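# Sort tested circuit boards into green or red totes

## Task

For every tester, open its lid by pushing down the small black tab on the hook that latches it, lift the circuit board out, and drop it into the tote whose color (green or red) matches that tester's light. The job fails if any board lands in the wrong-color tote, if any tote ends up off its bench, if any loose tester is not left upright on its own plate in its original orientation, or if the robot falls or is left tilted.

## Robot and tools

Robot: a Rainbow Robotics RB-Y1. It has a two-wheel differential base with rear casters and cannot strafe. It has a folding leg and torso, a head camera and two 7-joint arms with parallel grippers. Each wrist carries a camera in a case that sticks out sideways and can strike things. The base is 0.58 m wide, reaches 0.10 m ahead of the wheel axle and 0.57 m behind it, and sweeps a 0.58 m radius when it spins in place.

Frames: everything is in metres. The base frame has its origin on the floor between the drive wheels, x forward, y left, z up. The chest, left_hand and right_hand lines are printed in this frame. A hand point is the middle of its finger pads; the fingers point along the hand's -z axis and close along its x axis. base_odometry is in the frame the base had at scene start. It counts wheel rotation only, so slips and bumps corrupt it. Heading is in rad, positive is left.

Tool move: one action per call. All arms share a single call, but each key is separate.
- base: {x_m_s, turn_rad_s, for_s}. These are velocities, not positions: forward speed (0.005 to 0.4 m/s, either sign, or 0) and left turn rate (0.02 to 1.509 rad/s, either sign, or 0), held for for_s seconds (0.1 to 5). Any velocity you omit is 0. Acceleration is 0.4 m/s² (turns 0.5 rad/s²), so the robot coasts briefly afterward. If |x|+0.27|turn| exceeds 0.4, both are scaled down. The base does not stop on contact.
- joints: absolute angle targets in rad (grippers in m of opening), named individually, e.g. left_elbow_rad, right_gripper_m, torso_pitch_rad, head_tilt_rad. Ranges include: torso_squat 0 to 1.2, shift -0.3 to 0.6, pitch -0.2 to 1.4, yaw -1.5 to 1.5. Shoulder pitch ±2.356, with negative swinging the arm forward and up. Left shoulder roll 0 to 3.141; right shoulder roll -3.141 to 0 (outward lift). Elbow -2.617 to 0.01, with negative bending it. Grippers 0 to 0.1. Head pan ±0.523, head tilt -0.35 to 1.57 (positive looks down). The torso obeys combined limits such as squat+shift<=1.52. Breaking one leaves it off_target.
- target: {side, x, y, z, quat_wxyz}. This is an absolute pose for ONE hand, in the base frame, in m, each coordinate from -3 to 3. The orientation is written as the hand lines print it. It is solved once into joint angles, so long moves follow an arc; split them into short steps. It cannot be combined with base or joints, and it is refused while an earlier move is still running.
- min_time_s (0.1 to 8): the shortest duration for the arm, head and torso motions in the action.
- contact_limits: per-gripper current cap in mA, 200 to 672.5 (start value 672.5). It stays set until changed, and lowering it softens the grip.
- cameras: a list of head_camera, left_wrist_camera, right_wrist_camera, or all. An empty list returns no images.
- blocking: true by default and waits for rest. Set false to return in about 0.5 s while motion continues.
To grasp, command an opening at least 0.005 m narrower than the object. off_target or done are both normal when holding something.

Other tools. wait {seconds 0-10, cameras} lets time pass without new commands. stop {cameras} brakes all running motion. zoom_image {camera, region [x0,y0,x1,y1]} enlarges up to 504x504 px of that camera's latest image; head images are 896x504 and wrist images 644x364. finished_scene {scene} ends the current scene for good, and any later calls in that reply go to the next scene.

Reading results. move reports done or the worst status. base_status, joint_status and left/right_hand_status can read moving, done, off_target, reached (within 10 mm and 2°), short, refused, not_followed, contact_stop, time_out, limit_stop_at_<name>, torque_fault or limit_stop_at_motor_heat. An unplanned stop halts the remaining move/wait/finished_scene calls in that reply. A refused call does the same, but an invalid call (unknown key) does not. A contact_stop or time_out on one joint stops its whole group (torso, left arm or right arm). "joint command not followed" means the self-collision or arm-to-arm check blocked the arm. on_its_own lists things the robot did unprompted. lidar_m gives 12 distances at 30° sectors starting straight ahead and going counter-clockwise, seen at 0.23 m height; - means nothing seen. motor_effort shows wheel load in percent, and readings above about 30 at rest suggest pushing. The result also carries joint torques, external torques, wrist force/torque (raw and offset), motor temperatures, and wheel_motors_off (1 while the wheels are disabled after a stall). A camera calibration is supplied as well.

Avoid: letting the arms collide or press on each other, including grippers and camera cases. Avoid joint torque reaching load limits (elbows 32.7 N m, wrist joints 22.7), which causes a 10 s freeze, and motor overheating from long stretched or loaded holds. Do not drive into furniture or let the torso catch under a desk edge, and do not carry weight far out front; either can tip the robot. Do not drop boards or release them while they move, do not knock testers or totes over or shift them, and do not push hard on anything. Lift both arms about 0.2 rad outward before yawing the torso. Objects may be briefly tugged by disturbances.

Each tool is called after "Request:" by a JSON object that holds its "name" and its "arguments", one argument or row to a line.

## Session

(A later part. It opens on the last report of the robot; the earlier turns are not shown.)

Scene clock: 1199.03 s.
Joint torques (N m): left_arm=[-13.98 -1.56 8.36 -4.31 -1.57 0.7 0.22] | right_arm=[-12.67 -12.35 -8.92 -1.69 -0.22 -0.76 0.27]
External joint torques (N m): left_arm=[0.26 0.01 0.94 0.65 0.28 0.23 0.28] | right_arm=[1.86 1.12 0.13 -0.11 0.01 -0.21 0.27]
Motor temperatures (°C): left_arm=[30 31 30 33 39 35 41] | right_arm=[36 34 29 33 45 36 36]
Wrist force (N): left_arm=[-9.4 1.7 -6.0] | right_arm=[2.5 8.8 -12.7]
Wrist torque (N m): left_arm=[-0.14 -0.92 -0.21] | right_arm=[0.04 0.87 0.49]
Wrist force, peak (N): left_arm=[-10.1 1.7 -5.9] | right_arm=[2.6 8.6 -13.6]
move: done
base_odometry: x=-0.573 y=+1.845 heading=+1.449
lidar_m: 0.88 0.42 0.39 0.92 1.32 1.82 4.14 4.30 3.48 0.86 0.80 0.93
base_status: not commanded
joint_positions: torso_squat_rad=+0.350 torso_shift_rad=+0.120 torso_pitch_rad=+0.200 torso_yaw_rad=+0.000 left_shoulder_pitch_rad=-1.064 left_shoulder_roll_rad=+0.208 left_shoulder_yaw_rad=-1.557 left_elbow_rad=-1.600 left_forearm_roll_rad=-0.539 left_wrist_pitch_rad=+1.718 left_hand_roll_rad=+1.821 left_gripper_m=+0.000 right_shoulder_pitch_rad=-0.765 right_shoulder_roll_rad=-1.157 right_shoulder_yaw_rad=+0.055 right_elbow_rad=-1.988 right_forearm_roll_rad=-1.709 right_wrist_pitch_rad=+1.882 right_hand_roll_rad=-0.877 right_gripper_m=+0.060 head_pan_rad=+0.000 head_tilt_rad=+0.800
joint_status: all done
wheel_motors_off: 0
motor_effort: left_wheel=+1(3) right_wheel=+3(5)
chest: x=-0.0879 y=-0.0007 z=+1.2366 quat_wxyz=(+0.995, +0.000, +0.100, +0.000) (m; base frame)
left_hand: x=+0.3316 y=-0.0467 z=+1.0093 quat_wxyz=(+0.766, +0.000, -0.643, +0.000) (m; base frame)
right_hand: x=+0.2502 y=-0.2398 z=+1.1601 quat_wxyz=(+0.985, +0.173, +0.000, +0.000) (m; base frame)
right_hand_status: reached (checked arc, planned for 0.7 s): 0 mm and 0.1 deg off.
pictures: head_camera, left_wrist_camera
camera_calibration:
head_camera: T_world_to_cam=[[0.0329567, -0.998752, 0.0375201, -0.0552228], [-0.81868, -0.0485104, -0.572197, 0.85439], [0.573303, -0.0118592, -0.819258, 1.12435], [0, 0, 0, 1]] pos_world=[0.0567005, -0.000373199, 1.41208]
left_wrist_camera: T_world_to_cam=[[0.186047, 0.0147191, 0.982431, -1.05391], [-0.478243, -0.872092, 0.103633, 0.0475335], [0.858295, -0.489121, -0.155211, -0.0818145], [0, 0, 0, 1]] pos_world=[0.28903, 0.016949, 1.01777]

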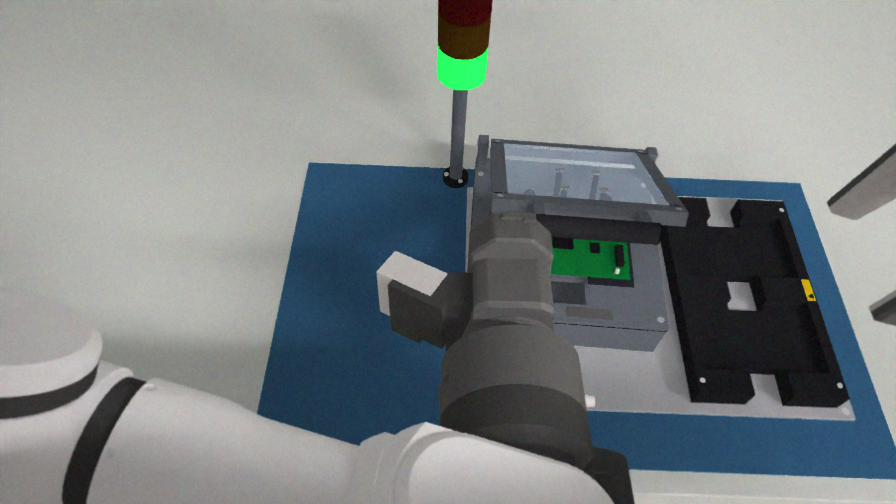

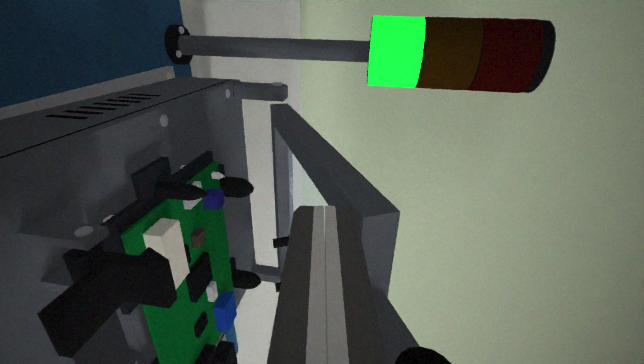

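Push the lid open.

Request:
{"name": "move", "arguments": {
  "target": {"side":"left","x":0.361,"y":-0.047,"z":1.06,"quat_wxyz":[0.766,0,-0.643,0]},
  "cameras": []
}}

Request:
{"name": "move", "arguments": {
  "target": {"side":"left","x":0.401,"y":-0.047,"z":1.085,"quat_wxyz":[0.766,0,-0.643,0]},
  "cameras": []
}}

Request:
{"name": "move", "arguments": {
  "target": {"side":"left","x":0.451,"y":-0.047,"z":1.085,"quat_wxyz":[0.766,0,-0.643,0]},
  "cameras": []
}}

Request:
{"name": "move", "arguments": {
  "target": {"side":"left","x":0.49,"y":-0.047,"z":1.08,"quat_wxyz":[0.766,0,-0.643,0]},
  "cameras": ["head_camera"]
}}

Request:
{"name": "move", "arguments": {
  "target": {"side":"left","x":0.44,"y":-0.047,"z":1.085,"quat_wxyz":[0.766,0,-0.643,0]},
  "cameras": []
}}

Request:
{"name": "move", "arguments": {
  "target": {"side":"left","x":0.35,"y":0.0,"z":1.11,"quat_wxyz":[0.766,0,-0.643,0]},
  "cameras": []
}}

Request:
{"name": "move", "arguments": {
  "joints": {"left_shoulder_pitch_rad":-0.2,"left_shoulder_roll_rad":0.35,"left_shoulder_yaw_rad":0,"left_elbow_rad":-2.2,"left_forearm_roll_rad":0,"left_wrist_pitch_rad":0.6,"left_hand_roll_rad":0,"torso_squat_rad":0.40,"torso_pitch_rad":0.30},
  "cameras": []
}}

Request:
{"name": "move", "arguments": {
  "target": {"side":"right","x":0.34,"y":-0.15,"z":1.10,"quat_wxyz":[1,0,0,0]},
  "cameras": ["head_camera","right_wrist_camera"]
}}

Scene clock: 1215.53 s.
Joint torques (N m): left_arm=[-15.22 2.02 9.06 -3.54 -1.67 0.27 0.2] | right_arm=[-13.05 -11.97 -8.87 -1.58 -0.28 -0.85 0.2]
External joint torques (N m): left_arm=[0.51 2.1 0.71 1.13 0.22 -0.01 0.25] | right_arm=[1.48 1.5 0.18 0 -0.06 -0.3 0.19]
Motor temperatures (°C): left_arm=[30 31 30 33 39 35 41] | right_arm=[36 34 29 33 45 36 36]
Wrist force (N): left_arm=[-9.3 2.4 -0.4] | right_arm=[2.4 8.9 -12.5]
Wrist torque (N m): left_arm=[-0.16 -0.95 -0.19] | right_arm=[0.04 0.87 0.51]
Wrist force, peak (N): left_arm=[-16.2 0.4 -2.7] | right_arm=[2.2 9.1 -13.1]
move: done
base_odometry: x=-0.573 y=+1.845 heading=+1.449
lidar_m: 0.89 0.43 0.38 0.91 1.33 1.82 4.14 4.30 3.48 0.86 0.80 0.92
base_status: not commanded
joint_positions: torso_squat_rad=+0.350 torso_shift_rad=+0.120 torso_pitch_rad=+0.200 torso_yaw_rad=+0.000 left_shoulder_pitch_rad=-1.155 left_shoulder_roll_rad=+0.266 left_shoulder_yaw_rad=-1.446 left_elbow_rad=-1.692 left_forearm_roll_rad=-0.453 left_wrist_pitch_rad=+1.709 left_hand_roll_rad=+1.720 left_gripper_m=+0.000 right_shoulder_pitch_rad=-0.765 right_shoulder_roll_rad=-1.157 right_shoulder_yaw_rad=+0.055 right_elbow_rad=-1.988 right_forearm_roll_rad=-1.709 right_wrist_pitch_rad=+1.882 right_hand_roll_rad=-0.877 right_gripper_m=+0.060 head_pan_rad=+0.000 head_tilt_rad=+0.800
joint_status: all done
wheel_motors_off: 0
motor_effort: left_wheel=+2(2) right_wheel=+3(6)
chest: x=-0.0879 y=-0.0007 z=+1.2366 quat_wxyz=(+0.995, +0.000, +0.100, +0.000) (m; base frame)
left_hand: x=+0.3607 y=-0.0473 z=+1.0600 quat_wxyz=(+0.766, +0.000, -0.643, +0.000) (m; base frame)
left_hand_status: reached (checked arc, planned for 0.4 s): 0 mm and 0.1 deg off.
right_hand: x=+0.2502 y=-0.2398 z=+1.1601 quat_wxyz=(+0.985, +0.173, +0.000, +0.000) (m; base frame)
pictures: none
No camera images: "cameras" was empty.

Scene clock: 1216.20 s.
Joint torques (N m): left_arm=[-16.67 1.9 9.24 -3.03 -1.75 0.29 0.01] | right_arm=[-12.87 -12.15 -8.99 -1.51 -0.29 -0.76 0.24]
External joint torques (N m): left_arm=[0.67 0.74 0.37 1.18 0.17 0.08 0.06] | right_arm=[1.66 1.32 0.06 0.06 -0.06 -0.21 0.24]
Motor temperatures (°C): left_arm=[30 31 30 33 39 35 41] | right_arm=[36 34 29 33 45 36 36]
Wrist force (N): left_arm=[-9.3 1.4 -6.2] | right_arm=[2.2 9.0 -12.6]
Wrist torque (N m): left_arm=[-0.16 -0.94 -0.18] | right_arm=[0.02 0.83 0.52]
Wrist force, peak (N): left_arm=[-13.1 0.9 -2.8] | right_arm=[2.6 9.2 -12.8]
move: done
base_odometry: x=-0.573 y=+1.845 heading=+1.449
lidar_m: 0.88 0.43 0.38 0.91 1.32 1.82 4.14 4.29 3.49 0.86 0.81 0.92
base_status: not commanded
joint_positions: torso_squat_rad=+0.350 torso_shift_rad=+0.120 torso_pitch_rad=+0.200 torso_yaw_rad=+0.000 left_shoulder_pitch_rad=-1.221 left_shoulder_roll_rad=+0.297 left_shoulder_yaw_rad=-1.363 left_elbow_rad=-1.638 left_forearm_roll_rad=-0.379 left_wrist_pitch_rad=+1.614 left_hand_roll_rad=+1.683 left_gripper_m=+0.000 right_shoulder_pitch_rad=-0.765 right_shoulder_roll_rad=-1.157 right_shoulder_yaw_rad=+0.055 right_elbow_rad=-1.989 right_forearm_roll_rad=-1.709 right_wrist_pitch_rad=+1.882 right_hand_roll_rad=-0.877 right_gripper_m=+0.060 head_pan_rad=+0.000 head_tilt_rad=+0.800
joint_status: all done
wheel_motors_off: 0
motor_effort: left_wheel=+2(3) right_wheel=+4(5)
chest: x=-0.0879 y=-0.0007 z=+1.2366 quat_wxyz=(+0.995, +0.000, +0.100, +0.000) (m; base frame)
left_hand: x=+0.4006 y=-0.0469 z=+1.0851 quat_wxyz=(+0.766, +0.000, -0.643, +0.000) (m; base frame)
left_hand_status: reached (checked arc, planned for 0.3 s): 0 mm and 0.0 deg off.
right_hand: x=+0.2502 y=-0.2398 z=+1.1601 quat_wxyz=(+0.985, +0.173, +0.000, +0.000) (m; base frame)
pictures: none
No camera images: "cameras" was empty.

Scene clock: 1217.13 s.
Joint torques (N m): left_arm=[-18.64 1.86 9.65 -2.46 -1.53 0.28 0.2] | right_arm=[-12.7 -12.26 -8.96 -1.34 -0.35 -0.73 0.16]
External joint torques (N m): left_arm=[0.51 -0.34 0.82 1.2 0.35 0.02 0.26] | right_arm=[1.83 1.22 0.09 0.24 -0.12 -0.17 0.15]
Motor temperatures (°C): left_arm=[30 31 30 33 39 35 41] | right_arm=[36 34 29 33 45 36 36]
Wrist force (N): left_arm=[-9.2 1.2 -5.7] | right_arm=[2.5 8.7 -12.6]
Wrist torque (N m): left_arm=[-0.12 -0.92 -0.20] | right_arm=[0.05 0.88 0.50]
Wrist force, peak (N): left_arm=[-11.3 2.8 -2.4] | right_arm=[2.5 9.1 -12.8]
move: done
base_odometry: x=-0.573 y=+1.845 heading=+1.449
lidar_m: 0.88 0.42 0.38 0.92 1.32 1.83 4.14 4.29 3.49 0.86 0.80 0.93
base_status: not commanded
joint_positions: torso_squat_rad=+0.350 torso_shift_rad=+0.120 torso_pitch_rad=+0.200 torso_yaw_rad=+0.000 left_shoulder_pitch_rad=-1.273 left_shoulder_roll_rad=+0.284 left_shoulder_yaw_rad=-1.324 left_elbow_rad=-1.440 left_forearm_roll_rad=-0.333 left_wrist_pitch_rad=+1.438 left_hand_roll_rad=+1.709 left_gripper_m=+0.000 right_shoulder_pitch_rad=-0.765 right_shoulder_roll_rad=-1.157 right_shoulder_yaw_rad=+0.055 right_elbow_rad=-1.989 right_forearm_roll_rad=-1.709 right_wrist_pitch_rad=+1.882 right_hand_roll_rad=-0.877 right_gripper_m=+0.060 head_pan_rad=+0.000 head_tilt_rad=+0.800
joint_status: all done
wheel_motors_off: 0
motor_effort: left_wheel=+2(3) right_wheel=+3(5)
chest: x=-0.0879 y=-0.0007 z=+1.2366 quat_wxyz=(+0.995, +0.000, +0.100, +0.000) (m; base frame)
left_hand: x=+0.4509 y=-0.0470 z=+1.0850 quat_wxyz=(+0.766, +0.000, -0.643, +0.000) (m; base frame)
left_hand_status: reached (checked arc, planned for 0.5 s): 0 mm and 0.0 deg off.
right_hand: x=+0.2502 y=-0.2398 z=+1.1601 quat_wxyz=(+0.985, +0.173, +0.000, +0.000) (m; base frame)
pictures: none
No camera images: "cameras" was empty.

Scene clock: 1218.03 s.
Joint torques (N m): left_arm=[-19.42 2.19 9.11 -2.08 -1.42 0.43 0.2] | right_arm=[-12.9 -12.35 -8.99 -1.3 -0.38 -0.8 0.22]
External joint torques (N m): left_arm=[1.08 -0.72 0.83 1.06 0.39 0.11 0.25] | right_arm=[1.63 1.12 0.05 0.28 -0.15 -0.25 0.22]
Motor temperatures (°C): left_arm=[30 31 30 33 39 35 41] | right_arm=[36 34 29 33 45 36 36]
Wrist force (N): left_arm=[-9.1 1.5 -5.6] | right_arm=[2.3 8.7 -12.7]
Wrist torque (N m): left_arm=[-0.13 -0.89 -0.22] | right_arm=[0.06 0.85 0.51]
Wrist force, peak (N): left_arm=[-10.1 2.8 -4.3] | right_arm=[2.6 8.9 -13.0]
move: done
base_odometry: x=-0.573 y=+1.845 heading=+1.449
lidar_m: 0.88 0.42 0.38 0.92 1.33 1.82 4.14 4.29 3.50 0.86 0.80 0.93
base_status: not commanded
joint_positions: torso_squat_rad=+0.350 torso_shift_rad=+0.120 torso_pitch_rad=+0.200 torso_yaw_rad=+0.000 left_shoulder_pitch_rad=-1.315 left_shoulder_roll_rad=+0.244 left_shoulder_yaw_rad=-1.310 left_elbow_rad=-1.232 left_forearm_roll_rad=-0.313 left_wrist_pitch_rad=+1.282 left_hand_roll_rad=+1.744 left_gripper_m=+0.000 right_shoulder_pitch_rad=-0.765 right_shoulder_roll_rad=-1.157 right_shoulder_yaw_rad=+0.055 right_elbow_rad=-1.989 right_forearm_roll_rad=-1.709 right_wrist_pitch_rad=+1.882 right_hand_roll_rad=-0.877 right_gripper_m=+0.060 head_pan_rad=+0.000 head_tilt_rad=+0.800
joint_status: all done
wheel_motors_off: 0
motor_effort: left_wheel=+2(3) right_wheel=+2(5)
chest: x=-0.0879 y=-0.0007 z=+1.2366 quat_wxyz=(+0.995, +0.000, +0.100, +0.000) (m; base frame)
left_hand: x=+0.4900 y=-0.0469 z=+1.0800 quat_wxyz=(+0.766, +0.000, -0.643, +0.000) (m; base frame)
left_hand_status: reached (checked arc, planned for 0.5 s): 0 mm and 0.0 deg off.
right_hand: x=+0.2502 y=-0.2398 z=+1.1601 quat_wxyz=(+0.985, +0.173, +0.000, +0.000) (m; base frame)
pictures: head_camera
camera_calibration:
head_camera: T_world_to_cam=[[0.0329792, -0.998752, 0.0375181, -0.0552164], [-0.818663, -0.0485281, -0.57222, 0.8544], [0.573326, -0.0118433, -0.819242, 1.12435], [0, 0, 0, 1]] pos_world=[0.0566689, -0.000369131, 1.41209]

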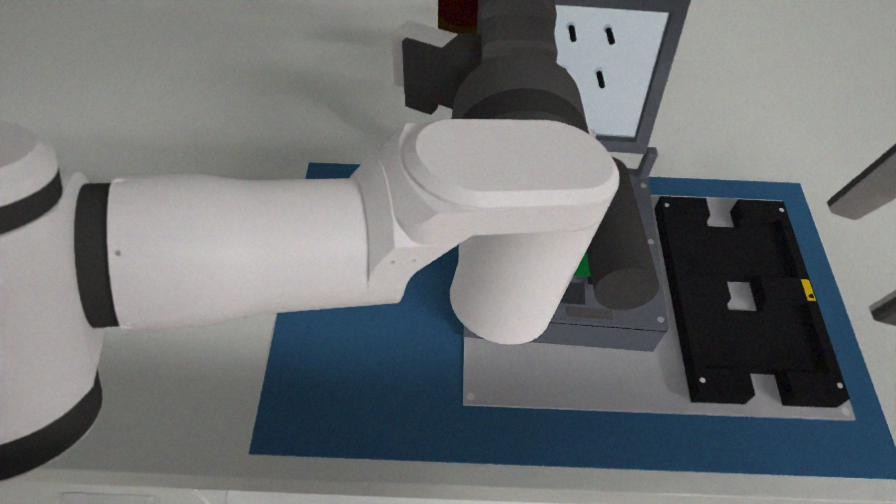

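Scene clock: 1219.07 s.
Joint torques (N m): left_arm=[-17.34 2.87 8.25 -3.52 -1.5 0.2 -0.13] | right_arm=[-12.65 -12.2 -9.07 -1.34 -0.42 -0.75 0.23]
External joint torques (N m): left_arm=[1.41 0.9 -0.62 0.27 0.4 -0.04 -0.08] | right_arm=[1.88 1.27 -0.03 0.24 -0.19 -0.2 0.23]
Motor temperatures (°C): left_arm=[30 31 30 33 39 35 41] | right_arm=[36 34 29 33 45 36 36]
Wrist force (N): left_arm=[-9.5 1.2 -5.9] | right_arm=[2.4 8.6 -12.7]
Wrist torque (N m): left_arm=[-0.14 -0.96 -0.20] | right_arm=[0.07 0.88 0.49]
Wrist force, peak (N): left_arm=[-10.5 1.8 -5.4] | right_arm=[2.4 8.9 -12.9]
move: done
base_odometry: x=-0.573 y=+1.845 heading=+1.449
lidar_m: 0.89 0.42 0.38 0.91 1.32 1.82 4.13 4.30 3.49 0.86 0.80 0.92
base_status: not commanded
joint_positions: torso_squat_rad=+0.350 torso_shift_rad=+0.120 torso_pitch_rad=+0.200 torso_yaw_rad=+0.000 left_shoulder_pitch_rad=-1.261 left_shoulder_roll_rad=+0.288 left_shoulder_yaw_rad=-1.331 left_elbow_rad=-1.486 left_forearm_roll_rad=-0.342 left_wrist_pitch_rad=+1.477 left_hand_roll_rad=+1.703 left_gripper_m=+0.000 right_shoulder_pitch_rad=-0.765 right_shoulder_roll_rad=-1.157 right_shoulder_yaw_rad=+0.055 right_elbow_rad=-1.989 right_forearm_roll_rad=-1.709 right_wrist_pitch_rad=+1.882 right_hand_roll_rad=-0.877 right_gripper_m=+0.060 head_pan_rad=+0.000 head_tilt_rad=+0.800
joint_status: all done
wheel_motors_off: 0
motor_effort: left_wheel=+2(3) right_wheel=+3(5)
chest: x=-0.0879 y=-0.0007 z=+1.2366 quat_wxyz=(+0.995, +0.000, +0.100, +0.000) (m; base frame)
left_hand: x=+0.4400 y=-0.0471 z=+1.0851 quat_wxyz=(+0.766, +0.000, -0.643, +0.000) (m; base frame)
left_hand_status: reached (checked arc, planned for 0.6 s): 0 mm and 0.0 deg off.
right_hand: x=+0.2502 y=-0.2398 z=+1.1601 quat_wxyz=(+0.985, +0.173, +0.000, +0.000) (m; base frame)
pictures: none
No camera images: "cameras" was empty.

Scene clock: 1220.57 s.
Joint torques (N m): left_arm=[-14.49 2.11 7.98 -4.22 -1.5 -0.1 -0.07] | right_arm=[-12.94 -12.23 -8.99 -1.19 -0.45 -0.78 0.12]
External joint torques (N m): left_arm=[0.88 0.47 -0.73 0.45 0.38 -0.17 -0.02] | right_arm=[1.59 1.24 0.06 0.39 -0.22 -0.22 0.12]
Motor temperatures (°C): left_arm=[30 31 30 33 39 35 41] | right_arm=[36 34 29 33 45 36 36]
Wrist force (N): left_arm=[-9.2 1.4 -5.9] | right_arm=[2.5 8.6 -12.6]
Wrist torque (N m): left_arm=[-0.15 -0.91 -0.19] | right_arm=[0.05 0.90 0.52]
Wrist force, peak (N): left_arm=[-9.9 1.6 -6.6] | right_arm=[2.6 8.9 -13.0]
move: done
base_odometry: x=-0.573 y=+1.845 heading=+1.449
lidar_m: 0.89 0.42 0.38 0.92 1.33 1.82 4.13 4.30 3.48 0.86 0.80 0.91
base_status: not commanded
joint_positions: torso_squat_rad=+0.350 torso_shift_rad=+0.120 torso_pitch_rad=+0.200 torso_yaw_rad=+0.000 left_shoulder_pitch_rad=-1.157 left_shoulder_roll_rad=+0.455 left_shoulder_yaw_rad=-1.378 left_elbow_rad=-2.016 left_forearm_roll_rad=-0.424 left_wrist_pitch_rad=+1.811 left_hand_roll_rad=+1.608 left_gripper_m=+0.000 right_shoulder_pitch_rad=-0.765 right_shoulder_roll_rad=-1.157 right_shoulder_yaw_rad=+0.055 right_elbow_rad=-1.989 right_forearm_roll_rad=-1.709 right_wrist_pitch_rad=+1.882 right_hand_roll_rad=-0.877 right_gripper_m=+0.060 head_pan_rad=+0.000 head_tilt_rad=+0.800
joint_status: all done
wheel_motors_off: 0
motor_effort: left_wheel=+2(3) right_wheel=+3(6)
chest: x=-0.0879 y=-0.0007 z=+1.2366 quat_wxyz=(+0.995, +0.000, +0.100, +0.000) (m; base frame)
left_hand: x=+0.3500 y=-0.0001 z=+1.1101 quat_wxyz=(+0.766, +0.000, -0.643, +0.000) (m; base frame)
left_hand_status: reached (checked arc, planned for 0.9 s): 0 mm and 0.0 deg off.
right_hand: x=+0.2502 y=-0.2398 z=+1.1601 quat_wxyz=(+0.985, +0.173, +0.000, +0.000) (m; base frame)
pictures: none
No camera images: "cameras" was empty.

Scene clock: 1222.60 s.
Joint torques (N m): left_arm=[-8.85 3.35 3.4 -9.26 -0.11 -1.6 0.43] | right_arm=[-12.09 -12.74 -8.92 -1.82 -0.61 -0.5 0.19]
External joint torques (N m): left_arm=[0.14 -1.3 -0.33 0.31 0.21 0.26 0.48] | right_arm=[1.74 1.18 0.23 0.28 -0.24 -0.08 0.19]
Motor temperatures (°C): left_arm=[30 31 30 33 39 35 41] | right_arm=[36 34 29 33 45 36 36]
Wrist force (N): left_arm=[-9.2 -0.9 -5.6] | right_arm=[3.1 8.9 -12.5]
Wrist torque (N m): left_arm=[0.02 -0.97 -0.18] | right_arm=[0.02 0.89 0.52]
Wrist force, peak (N): left_arm=[-9.4 0.8 -7.5] | right_arm=[3.0 9.2 -12.9]
move: done
base_odometry: x=-0.573 y=+1.845 heading=+1.449
lidar_m: 0.89 0.42 0.38 0.92 1.33 1.82 4.14 4.30 3.49 0.86 0.80 0.92
base_status: not commanded
joint_positions: torso_squat_rad=+0.400 torso_shift_rad=+0.120 torso_pitch_rad=+0.300 torso_yaw_rad=+0.000 left_shoulder_pitch_rad=-0.200 left_shoulder_roll_rad=+0.350 left_shoulder_yaw_rad=+0.000 left_elbow_rad=-2.200 left_forearm_roll_rad=+0.000 left_wrist_pitch_rad=+0.600 left_hand_roll_rad=+0.000 left_gripper_m=+0.000 right_shoulder_pitch_rad=-0.765 right_shoulder_roll_rad=-1.157 right_shoulder_yaw_rad=+0.055 right_elbow_rad=-1.989 right_forearm_roll_rad=-1.709 right_wrist_pitch_rad=+1.882 right_hand_roll_rad=-0.877 right_gripper_m=+0.060 head_pan_rad=+0.000 head_tilt_rad=+0.800
joint_status: all done
wheel_motors_off: 0
motor_effort: left_wheel=+2(3) right_wheel=+2(4)
chest: x=-0.0594 y=-0.0007 z=+1.2162 quat_wxyz=(+0.989, +0.000, +0.149, +0.000) (m; base frame)
left_hand: x=+0.4350 y=+0.2347 z=+1.1040 quat_wxyz=(+0.720, +0.087, -0.671, -0.151) (m; base frame)
right_hand: x=+0.2694 y=-0.2398 z=+1.1063 quat_wxyz=(+0.984, +0.173, +0.049, -0.008) (m; base frame)
pictures: none
No camera images: "cameras" was empty.

Scene clock: 1224.30 s.
Joint torques (N m): left_arm=[-8.86 3.34 3.3 -8.94 -0.11 -1.65 0.45] | right_arm=[-18.25 -8.08 -8.91 -0.96 -0.07 0.07 -0.1]
External joint torques (N m): left_arm=[0.13 -1.32 -0.43 0.63 0.21 0.21 0.5] | right_arm=[2.04 0.64 1.06 0.77 -0.29 0.08 -0.1]
Motor temperatures (°C): left_arm=[30 31 30 33 38 35 41] | right_arm=[36 34 29 33 45 36 36]
Wrist force (N): left_arm=[-9.0 -0.8 -5.8] | right_arm=[2.6 10.9 -12.9]
Wrist torque (N m): left_arm=[0.01 -0.92 -0.18] | right_arm=[-0.07 0.89 0.55]
Wrist force, peak (N): left_arm=[-9.3 -0.8 -5.9] | right_arm=[2.5 11.4 -13.1]
move: done
base_odometry: x=-0.573 y=+1.845 heading=+1.449
lidar_m: 0.89 0.42 0.38 0.91 1.32 1.82 4.14 4.30 3.49 0.86 0.81 0.93
base_status: not commanded
joint_positions: torso_squat_rad=+0.400 torso_shift_rad=+0.120 torso_pitch_rad=+0.300 torso_yaw_rad=+0.000 left_shoulder_pitch_rad=-0.200 left_shoulder_roll_rad=+0.350 left_shoulder_yaw_rad=+0.000 left_elbow_rad=-2.200 left_forearm_roll_rad=+0.000 left_wrist_pitch_rad=+0.600 left_hand_roll_rad=+0.000 left_gripper_m=+0.000 right_shoulder_pitch_rad=-1.392 right_shoulder_roll_rad=-0.926 right_shoulder_yaw_rad=+0.692 right_elbow_rad=-1.779 right_forearm_roll_rad=-1.428 right_wrist_pitch_rad=+1.919 right_hand_roll_rad=-1.108 right_gripper_m=+0.060 head_pan_rad=+0.000 head_tilt_rad=+0.800
joint_status: all done
wheel_motors_off: 0
motor_effort: left_wheel=+2(3) right_wheel=+3(4)
chest: x=-0.0594 y=-0.0007 z=+1.2162 quat_wxyz=(+0.989, +0.000, +0.149, +0.000) (m; base frame)
left_hand: x=+0.4350 y=+0.2347 z=+1.1040 quat_wxyz=(+0.720, +0.087, -0.671, -0.151) (m; base frame)
right_hand: x=+0.3401 y=-0.1502 z=+1.1004 quat_wxyz=(+1.000, +0.001, -0.002, +0.000) (m; base frame)
right_hand_status: reached (checked arc, planned for 1.0 s): 0 mm and 0.2 deg off.
pictures: head_camera, right_wrist_camera
camera_calibration:
head_camera: T_world_to_cam=[[0.0366442, -0.99875, 0.034007, -0.0509016], [-0.871721, -0.0485857, -0.487588, 0.759962], [0.48863, -0.0117774, -0.872411, 1.15096], [0, 0, 0, 1]] pos_world=[0.101946, -0.000359346, 1.37639]
right_wrist_camera: T_world_to_cam=[[-0.999573, 0.0211463, -0.0201493, 0.367784], [0.00995781, 0.895216, 0.445521, -0.325936], [0.0274591, 0.44513, -0.895045, 1.11415], [0, 0, 0, 1]] pos_world=[0.34028, -0.211938, 1.14984]

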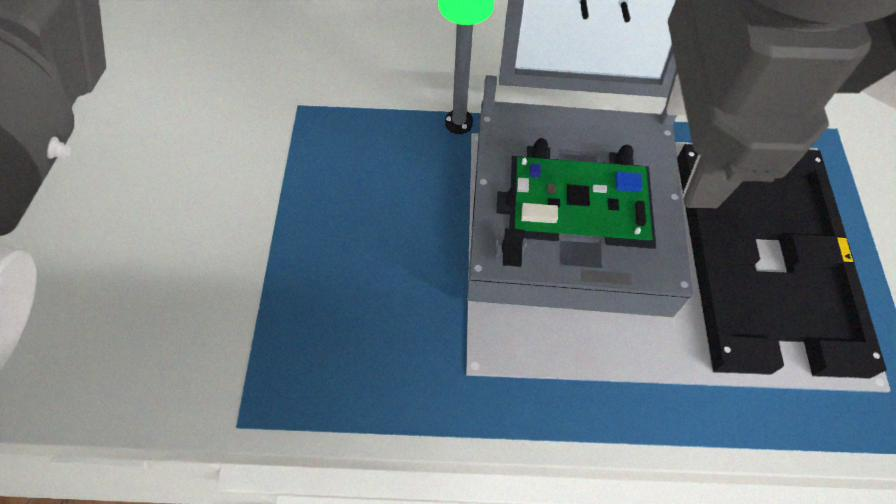

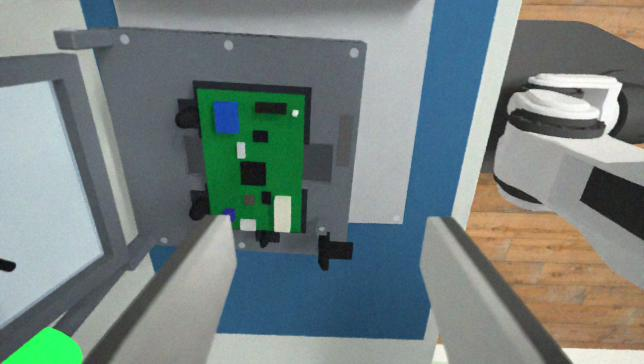

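Request:
{"name": "move", "arguments": {
  "target": {"side":"right","x":0.395,"y":-0.122,"z":1.04,"quat_wxyz":[1,0,0,0]},
  "cameras": []
}}

Request:
{"name": "move", "arguments": {
  "joints": {"right_gripper_m":0.081},
  "cameras": ["right_wrist_camera"]
}}

Scene clock: 1236.30 s.
Joint torques (N m): left_arm=[-8.68 3.45 3.34 -8.87 -0.17 -1.58 0.42] | right_arm=[-21.9 -7.72 -8.79 -2.26 -0.02 0.05 -0.04]
External joint torques (N m): left_arm=[0.31 -1.2 -0.4 0.7 0.15 0.28 0.46] | right_arm=[1.04 0.74 0.77 0.78 -0.26 0.06 -0.04]
Motor temperatures (°C): left_arm=[29 31 30 33 38 35 41] | right_arm=[36 34 29 33 45 36 36]
Wrist force (N): left_arm=[-9.4 -1.0 -5.5] | right_arm=[2.5 10.6 -13.0]
Wrist torque (N m): left_arm=[0.03 -0.98 -0.18] | right_arm=[0.00 0.86 0.53]
Wrist force, peak (N): left_arm=[-9.6 -0.7 -5.6] | right_arm=[2.0 10.9 -14.1]
move: done
base_odometry: x=-0.573 y=+1.845 heading=+1.449
lidar_m: 0.89 0.43 0.38 0.91 1.32 1.82 4.14 4.30 3.49 0.86 0.81 0.92
base_status: not commanded
joint_positions: torso_squat_rad=+0.400 torso_shift_rad=+0.120 torso_pitch_rad=+0.300 torso_yaw_rad=+0.000 left_shoulder_pitch_rad=-0.200 left_shoulder_roll_rad=+0.350 left_shoulder_yaw_rad=+0.000 left_elbow_rad=-2.200 left_forearm_roll_rad=+0.000 left_wrist_pitch_rad=+0.600 left_hand_roll_rad=+0.000 left_gripper_m=+0.000 right_shoulder_pitch_rad=-1.420 right_shoulder_roll_rad=-0.740 right_shoulder_yaw_rad=+0.803 right_elbow_rad=-1.433 right_forearm_roll_rad=-1.255 right_wrist_pitch_rad=+1.784 right_hand_roll_rad=-0.928 right_gripper_m=+0.060 head_pan_rad=+0.000 head_tilt_rad=+0.800
joint_status: all done
wheel_motors_off: 0
motor_effort: left_wheel=+1(3) right_wheel=+1(4)
chest: x=-0.0594 y=-0.0007 z=+1.2162 quat_wxyz=(+0.989, +0.000, +0.149, +0.000) (m; base frame)
left_hand: x=+0.4350 y=+0.2347 z=+1.1041 quat_wxyz=(+0.720, +0.087, -0.671, -0.151) (m; base frame)
right_hand: x=+0.3949 y=-0.1220 z=+1.0401 quat_wxyz=(+1.000, +0.000, -0.001, +0.000) (m; base frame)
right_hand_status: reached (checked arc, planned for 0.7 s): 0 mm and 0.1 deg off.
pictures: none
No camera images: "cameras" was empty.

Scene clock: 1237.00 s.
Joint torques (N m): left_arm=[-8.59 3.49 3.37 -8.81 -0.14 -1.74 0.35] | right_arm=[-21.94 -8.06 -8.84 -2.15 -0.06 -0.01 -0.11]
External joint torques (N m): left_arm=[0.4 -1.17 -0.36 0.77 0.18 0.12 0.39] | right_arm=[1.01 0.4 0.72 0.89 -0.3 0.01 -0.11]
Motor temperatures (°C): left_arm=[29 31 30 33 38 35 41] | right_arm=[36 34 29 33 45 36 36]
Wrist force (N): left_arm=[-9.3 -0.9 -5.5] | right_arm=[2.3 11.0 -12.9]
Wrist torque (N m): left_arm=[0.00 -0.97 -0.17] | right_arm=[-0.05 0.85 0.53]
Wrist force, peak (N): left_arm=[-9.6 -1.1 -5.5] | right_arm=[2.3 11.0 -12.9]
move: done
base_odometry: x=-0.573 y=+1.845 heading=+1.449
lidar_m: 0.88 0.42 0.38 0.92 1.33 1.82 4.14 4.30 3.48 0.86 0.81 0.92
base_status: not commanded
joint_positions: torso_squat_rad=+0.400 torso_shift_rad=+0.120 torso_pitch_rad=+0.300 torso_yaw_rad=+0.000 left_shoulder_pitch_rad=-0.200 left_shoulder_roll_rad=+0.350 left_shoulder_yaw_rad=+0.000 left_elbow_rad=-2.200 left_forearm_roll_rad=+0.000 left_wrist_pitch_rad=+0.600 left_hand_roll_rad=+0.000 left_gripper_m=+0.000 right_shoulder_pitch_rad=-1.420 right_shoulder_roll_rad=-0.740 right_shoulder_yaw_rad=+0.803 right_elbow_rad=-1.433 right_forearm_roll_rad=-1.255 right_wrist_pitch_rad=+1.784 right_hand_roll_rad=-0.928 right_gripper_m=+0.081 head_pan_rad=+0.000 head_tilt_rad=+0.800
joint_status: all done
wheel_motors_off: 0
motor_effort: left_wheel=+1(3) right_wheel=+3(3)
chest: x=-0.0594 y=-0.0007 z=+1.2162 quat_wxyz=(+0.989, +0.000, +0.149, +0.000) (m; base frame)
left_hand: x=+0.4350 y=+0.2347 z=+1.1041 quat_wxyz=(+0.720, +0.087, -0.671, -0.151) (m; base frame)
right_hand: x=+0.3949 y=-0.1220 z=+1.0401 quat_wxyz=(+1.000, +0.000, -0.001, +0.000) (m; base frame)
pictures: right_wrist_camera
camera_calibration:
right_wrist_camera: T_world_to_cam=[[-0.999623, 0.0204308, -0.0183204, 0.418712], [0.0101615, 0.895734, 0.444473, -0.323799], [0.0254912, 0.44412, -0.895605, 1.04739], [0, 0, 0, 1]] pos_world=[0.395146, -0.183684, 1.08964]

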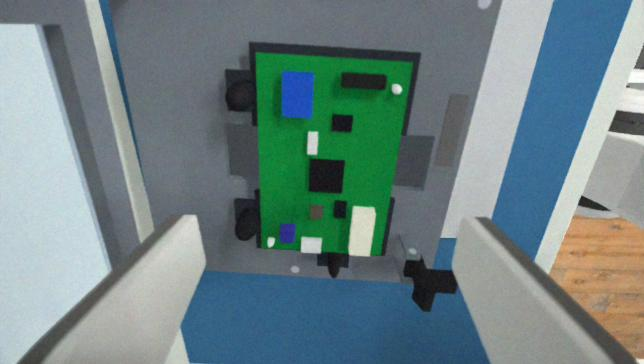

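Request:
{"name": "move", "arguments": {
  "target": {"side":"right","x":0.3945,"y":-0.124,"z":1.0,"quat_wxyz":[0.9994,0,0,-0.035]},
  "cameras": []
}}

Request:
{"name": "move", "arguments": {
  "target": {"side":"right","x":0.3945,"y":-0.124,"z":0.97,"quat_wxyz":[0.9994,0,0,-0.035]},
  "cameras": ["right_wrist_camera"]
}}

Scene clock: 1247.90 s.
Joint torques (N m): left_arm=[-8.55 3.44 3.2 -8.74 -0.11 -1.65 0.45] | right_arm=[-21.47 -6.86 -9.08 -2.63 0.05 0.16 -0.12]
External joint torques (N m): left_arm=[0.44 -1.22 -0.53 0.83 0.21 0.21 0.5] | right_arm=[1.25 1.49 0.37 0.79 -0.19 0.17 -0.12]
Motor temperatures (°C): left_arm=[29 31 29 33 38 35 41] | right_arm=[36 34 29 33 45 36 36]
Wrist force (N): left_arm=[-9.3 -1.0 -5.4] | right_arm=[2.5 10.7 -13.0]
Wrist torque (N m): left_arm=[0.03 -0.98 -0.19] | right_arm=[-0.03 0.85 0.53]
Wrist force, peak (N): left_arm=[-9.6 -1.0 -5.9] | right_arm=[1.9 10.6 -14.7]
move: done
base_odometry: x=-0.573 y=+1.845 heading=+1.449
lidar_m: 0.89 0.43 0.38 0.91 1.32 1.82 4.13 4.30 3.49 0.86 0.80 0.92
base_status: not commanded
joint_positions: torso_squat_rad=+0.400 torso_shift_rad=+0.120 torso_pitch_rad=+0.300 torso_yaw_rad=+0.000 left_shoulder_pitch_rad=-0.200 left_shoulder_roll_rad=+0.350 left_shoulder_yaw_rad=+0.000 left_elbow_rad=-2.200 left_forearm_roll_rad=+0.000 left_wrist_pitch_rad=+0.600 left_hand_roll_rad=+0.000 left_gripper_m=+0.000 right_shoulder_pitch_rad=-1.353 right_shoulder_roll_rad=-0.718 right_shoulder_yaw_rad=+0.834 right_elbow_rad=-1.412 right_forearm_roll_rad=-1.200 right_wrist_pitch_rad=+1.708 right_hand_roll_rad=-0.975 right_gripper_m=+0.081 head_pan_rad=+0.000 head_tilt_rad=+0.800
joint_status: all done
wheel_motors_off: 0
motor_effort: left_wheel=+1(3) right_wheel=+1(3)
chest: x=-0.0594 y=-0.0007 z=+1.2162 quat_wxyz=(+0.989, +0.000, +0.149, +0.000) (m; base frame)
left_hand: x=+0.4350 y=+0.2346 z=+1.1041 quat_wxyz=(+0.720, +0.087, -0.671, -0.151) (m; base frame)
right_hand: x=+0.3945 y=-0.1242 z=+1.0002 quat_wxyz=(+0.999, +0.000, +0.000, -0.035) (m; base frame)
right_hand_status: reached (checked arc, planned for 0.3 s): 0 mm and 0.0 deg off.
pictures: none
No camera images: "cameras" was empty.

Scene clock: 1248.63 s.
Joint torques (N m): left_arm=[-8.51 3.32 3.4 -8.65 -0.02 -1.72 0.4] | right_arm=[-21.28 -6.85 -9.23 -2.94 0.12 0.01 0.1]
External joint torques (N m): left_arm=[0.48 -1.33 -0.33 0.92 0.3 0.14 0.45] | right_arm=[1.31 1.35 0.04 0.73 -0.12 0.02 0.1]
Motor temperatures (°C): left_arm=[29 31 29 33 38 35 41] | right_arm=[36 34 29 33 45 36 36]
Wrist force (N): left_arm=[-9.3 -1.0 -5.8] | right_arm=[2.6 10.9 -13.0]
Wrist torque (N m): left_arm=[0.02 -0.97 -0.18] | right_arm=[-0.06 0.85 0.53]
Wrist force, peak (N): left_arm=[-9.5 -1.0 -5.8] | right_arm=[2.4 11.1 -14.7]
move: done
base_odometry: x=-0.573 y=+1.845 heading=+1.449
lidar_m: 0.89 0.43 0.39 0.92 1.32 1.82 4.14 4.30 3.48 0.86 0.81 0.92
base_status: not commanded
joint_positions: torso_squat_rad=+0.400 torso_shift_rad=+0.120 torso_pitch_rad=+0.300 torso_yaw_rad=+0.000 left_shoulder_pitch_rad=-0.200 left_shoulder_roll_rad=+0.350 left_shoulder_yaw_rad=+0.000 left_elbow_rad=-2.200 left_forearm_roll_rad=+0.000 left_wrist_pitch_rad=+0.600 left_hand_roll_rad=+0.000 left_gripper_m=+0.000 right_shoulder_pitch_rad=-1.312 right_shoulder_roll_rad=-0.693 right_shoulder_yaw_rad=+0.862 right_elbow_rad=-1.377 right_forearm_roll_rad=-1.161 right_wrist_pitch_rad=+1.646 right_hand_roll_rad=-0.954 right_gripper_m=+0.081 head_pan_rad=+0.000 head_tilt_rad=+0.800
joint_status: all done
wheel_motors_off: 0
motor_effort: left_wheel=+2(2) right_wheel=+2(3)
chest: x=-0.0594 y=-0.0007 z=+1.2162 quat_wxyz=(+0.989, +0.000, +0.149, +0.000) (m; base frame)
left_hand: x=+0.4350 y=+0.2346 z=+1.1041 quat_wxyz=(+0.720, +0.087, -0.671, -0.151) (m; base frame)
right_hand: x=+0.3945 y=-0.1241 z=+0.9701 quat_wxyz=(+0.999, +0.000, +0.000, -0.035) (m; base frame)
right_hand_status: reached (checked arc, planned for 0.2 s): 0 mm and 0.0 deg off.
pictures: right_wrist_camera
camera_calibration:
right_wrist_camera: T_world_to_cam=[[-0.995758, 0.0903356, -0.0174521, 0.42347], [0.073229, 0.892988, 0.444083, -0.315664], [0.0557011, 0.440922, -0.895816, 0.973518], [0, 0, 0, 1]] pos_world=[0.390564, -0.185616, 1.01966]

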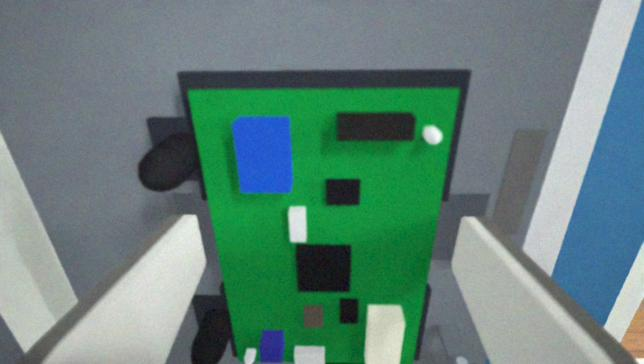

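Request:
{"name": "move", "arguments": {
  "target": {"side":"right","x":0.3955,"y":-0.124,"z":0.946,"quat_wxyz":[0.9994,0,0,-0.035]},
  "cameras": []
}}

Request:
{"name": "move", "arguments": {
  "joints": {"right_gripper_m":0.058},
  "cameras": ["right_wrist_camera"]
}}

Request:
{"name": "move", "arguments": {
  "target": {"side":"right","x":0.3955,"y":-0.124,"z":0.975,"quat_wxyz":[0.9994,0,0,-0.035]},
  "cameras": ["head_camera","right_wrist_camera"]
}}

Scene clock: 1258.60 s.
Joint torques (N m): left_arm=[-8.29 3.68 3.67 -8.7 -0.06 -1.78 0.39] | right_arm=[-17.86 -9.66 -6.9 -0.95 1.14 1.26 -0.02]
External joint torques (N m): left_arm=[0.7 -0.97 -0.06 0.87 0.27 0.09 0.43] | right_arm=[4.68 -1.62 2.14 2.9 0.9 1.28 -0.02]
Motor temperatures (°C): left_arm=[29 31 29 33 38 35 41] | right_arm=[36 34 29 32 45 36 36]
Wrist force (N): left_arm=[-9.3 -1.1 -5.8] | right_arm=[2.1 17.1 -11.6]
Wrist torque (N m): left_arm=[0.05 -0.97 -0.17] | right_arm=[0.07 0.81 0.83]
Wrist force, peak (N): left_arm=[-10.2 -1.0 -5.9] | right_arm=[1.1 19.8 -13.3]
move: done
base_odometry: x=-0.573 y=+1.845 heading=+1.449
lidar_m: 0.89 0.43 0.38 0.92 1.33 1.82 4.14 4.30 3.48 0.86 0.79 0.93
base_status: not commanded
joint_positions: torso_squat_rad=+0.400 torso_shift_rad=+0.120 torso_pitch_rad=+0.300 torso_yaw_rad=+0.000 left_shoulder_pitch_rad=-0.200 left_shoulder_roll_rad=+0.350 left_shoulder_yaw_rad=+0.000 left_elbow_rad=-2.200 left_forearm_roll_rad=+0.000 left_wrist_pitch_rad=+0.600 left_hand_roll_rad=+0.000 left_gripper_m=+0.000 right_shoulder_pitch_rad=-1.285 right_shoulder_roll_rad=-0.667 right_shoulder_yaw_rad=+0.883 right_elbow_rad=-1.332 right_forearm_roll_rad=-1.131 right_wrist_pitch_rad=+1.594 right_hand_roll_rad=-0.931 right_gripper_m=+0.081 head_pan_rad=+0.000 head_tilt_rad=+0.800
joint_status: all done
wheel_motors_off: 0
motor_effort: left_wheel=+5(9) right_wheel=+0(7)
chest: x=-0.0595 y=-0.0007 z=+1.2162 quat_wxyz=(+0.989, +0.000, +0.149, +0.000) (m; base frame)
left_hand: x=+0.4350 y=+0.2347 z=+1.1041 quat_wxyz=(+0.720, +0.087, -0.671, -0.151) (m; base frame)
right_hand: x=+0.3957 y=-0.1232 z=+0.9466 quat_wxyz=(+0.999, +0.001, -0.001, -0.034) (m; base frame)
right_hand_status: reached (checked arc, planned for 0.2 s): 1 mm and 0.1 deg off.
pictures: none
No camera images: "cameras" was empty.

Scene clock: 1259.33 s.
Joint torques (N m): left_arm=[-8.55 3.73 3.24 -8.59 -0.1 -1.76 0.39] | right_arm=[-17.9 -9.93 -6.79 -1.56 -0.06 2.01 -0.13]
External joint torques (N m): left_arm=[0.44 -0.92 -0.49 0.98 0.22 0.11 0.44] | right_arm=[4.65 -1.88 2.25 2.29 -0.3 2.03 -0.13]
Motor temperatures (°C): left_arm=[29 31 29 33 38 35 41] | right_arm=[36 34 29 32 45 36 36]
Wrist force (N): left_arm=[-9.0 -0.8 -5.6] | right_arm=[8.8 17.2 -11.8]
Wrist torque (N m): left_arm=[0.03 -0.93 -0.17] | right_arm=[0.12 0.74 0.83]
Wrist force, peak (N): left_arm=[-9.4 -1.2 -5.7] | right_arm=[10.8 17.7 -13.4]
move: off_target
base_odometry: x=-0.573 y=+1.845 heading=+1.449
lidar_m: 0.89 0.43 0.38 0.91 1.33 1.82 4.14 4.29 3.48 0.86 0.81 0.93
base_status: not commanded
joint_positions: torso_squat_rad=+0.400 torso_shift_rad=+0.120 torso_pitch_rad=+0.300 torso_yaw_rad=+0.000 left_shoulder_pitch_rad=-0.200 left_shoulder_roll_rad=+0.350 left_shoulder_yaw_rad=+0.000 left_elbow_rad=-2.200 left_forearm_roll_rad=+0.000 left_wrist_pitch_rad=+0.600 left_hand_roll_rad=+0.000 left_gripper_m=+0.000 right_shoulder_pitch_rad=-1.285 right_shoulder_roll_rad=-0.667 right_shoulder_yaw_rad=+0.883 right_elbow_rad=-1.332 right_forearm_roll_rad=-1.131 right_wrist_pitch_rad=+1.594 right_hand_roll_rad=-0.931 right_gripper_m=+0.070 head_pan_rad=+0.000 head_tilt_rad=+0.800
joint_status: right_gripper_m off_target (ended at +0.070, target +0.058)
wheel_motors_off: 0
motor_effort: left_wheel=+5(7) right_wheel=+2(3)
chest: x=-0.0595 y=-0.0007 z=+1.2162 quat_wxyz=(+0.989, +0.000, +0.149, +0.000) (m; base frame)
left_hand: x=+0.4350 y=+0.2347 z=+1.1041 quat_wxyz=(+0.720, +0.087, -0.671, -0.151) (m; base frame)
right_hand: x=+0.3958 y=-0.1232 z=+0.9466 quat_wxyz=(+0.999, +0.001, -0.001, -0.035) (m; base frame)
pictures: right_wrist_camera
camera_calibration:
right_wrist_camera: T_world_to_cam=[[-0.995842, 0.0891869, -0.0185439, 0.425176], [0.0716374, 0.892486, 0.44535, -0.306746], [0.0562696, 0.44217, -0.895165, 0.951291], [0, 0, 0, 1]] pos_world=[0.391854, -0.184786, 0.996056]

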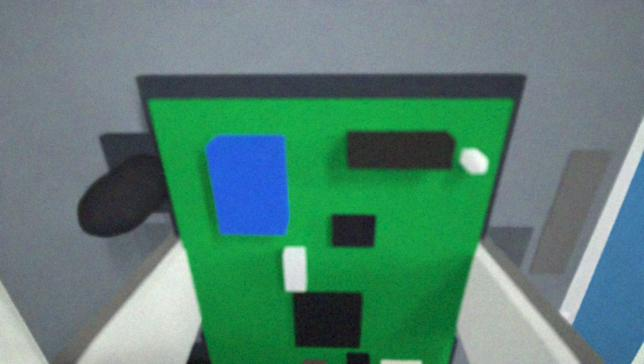

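Scene clock: 1260.07 s.
Joint torques (N m): left_arm=[-8.58 3.82 3.25 -8.51 -0.09 -1.78 0.45] | right_arm=[-20.02 -8.86 -8.81 -2.94 0.02 0.13 -0.12]
External joint torques (N m): left_arm=[0.41 -0.83 -0.48 1.06 0.23 0.09 0.5] | right_arm=[2.64 -0.63 0.48 0.69 -0.22 0.14 -0.12]
Motor temperatures (°C): left_arm=[29 31 29 33 38 35 41] | right_arm=[36 34 29 32 45 36 36]
Wrist force (N): left_arm=[-9.1 -0.9 -5.5] | right_arm=[2.3 10.8 -13.5]
Wrist torque (N m): left_arm=[0.01 -0.94 -0.18] | right_arm=[-0.04 0.84 0.51]
Wrist force, peak (N): left_arm=[-9.9 -0.8 -5.8] | right_arm=[13.4 16.6 -19.2]
move: done
base_odometry: x=-0.573 y=+1.845 heading=+1.449
lidar_m: 0.89 0.42 0.38 0.92 1.32 1.82 4.14 4.29 3.48 0.86 0.81 0.93
base_status: not commanded
joint_positions: torso_squat_rad=+0.400 torso_shift_rad=+0.120 torso_pitch_rad=+0.300 torso_yaw_rad=+0.000 left_shoulder_pitch_rad=-0.200 left_shoulder_roll_rad=+0.350 left_shoulder_yaw_rad=+0.000 left_elbow_rad=-2.200 left_forearm_roll_rad=+0.000 left_wrist_pitch_rad=+0.600 left_hand_roll_rad=+0.000 left_gripper_m=+0.000 right_shoulder_pitch_rad=-1.321 right_shoulder_roll_rad=-0.695 right_shoulder_yaw_rad=+0.857 right_elbow_rad=-1.376 right_forearm_roll_rad=-1.167 right_wrist_pitch_rad=+1.656 right_hand_roll_rad=-0.953 right_gripper_m=+0.070 head_pan_rad=+0.000 head_tilt_rad=+0.800
joint_status: all done
wheel_motors_off: 0
motor_effort: left_wheel=+2(6) right_wheel=+1(3)
chest: x=-0.0595 y=-0.0007 z=+1.2162 quat_wxyz=(+0.989, +0.000, +0.149, +0.000) (m; base frame)
left_hand: x=+0.4350 y=+0.2346 z=+1.1041 quat_wxyz=(+0.720, +0.087, -0.671, -0.151) (m; base frame)
right_hand: x=+0.3956 y=-0.1239 z=+0.9752 quat_wxyz=(+0.999, +0.000, +0.000, -0.035) (m; base frame)
right_hand_status: reached (checked arc, planned for 0.2 s): 0 mm and 0.0 deg off.
pictures: head_camera, right_wrist_camera
camera_calibration:
head_camera: T_world_to_cam=[[0.0366531, -0.998748, 0.0340421, -0.0509162], [-0.871686, -0.0486114, -0.487648, 0.760014], [0.488692, -0.0118002, -0.872377, 1.15094], [0, 0, 0, 1]] pos_world=[0.101903, -0.000325783, 1.37641]
right_wrist_camera: T_world_to_cam=[[-0.995806, 0.0898236, -0.0173945, 0.424507], [0.0727793, 0.892896, 0.444342, -0.318311], [0.0554439, 0.441213, -0.895688, 0.977896], [0, 0, 0, 1]] pos_world=[0.391675, -0.185373, 1.02471]

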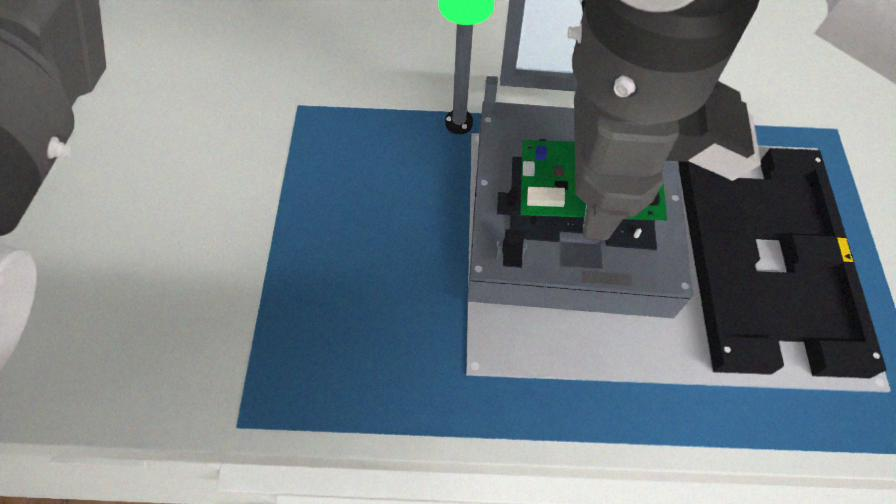

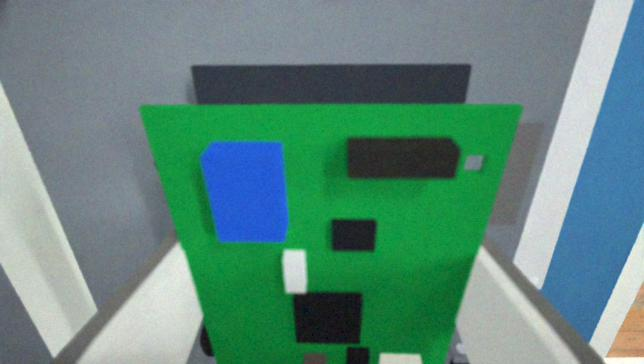

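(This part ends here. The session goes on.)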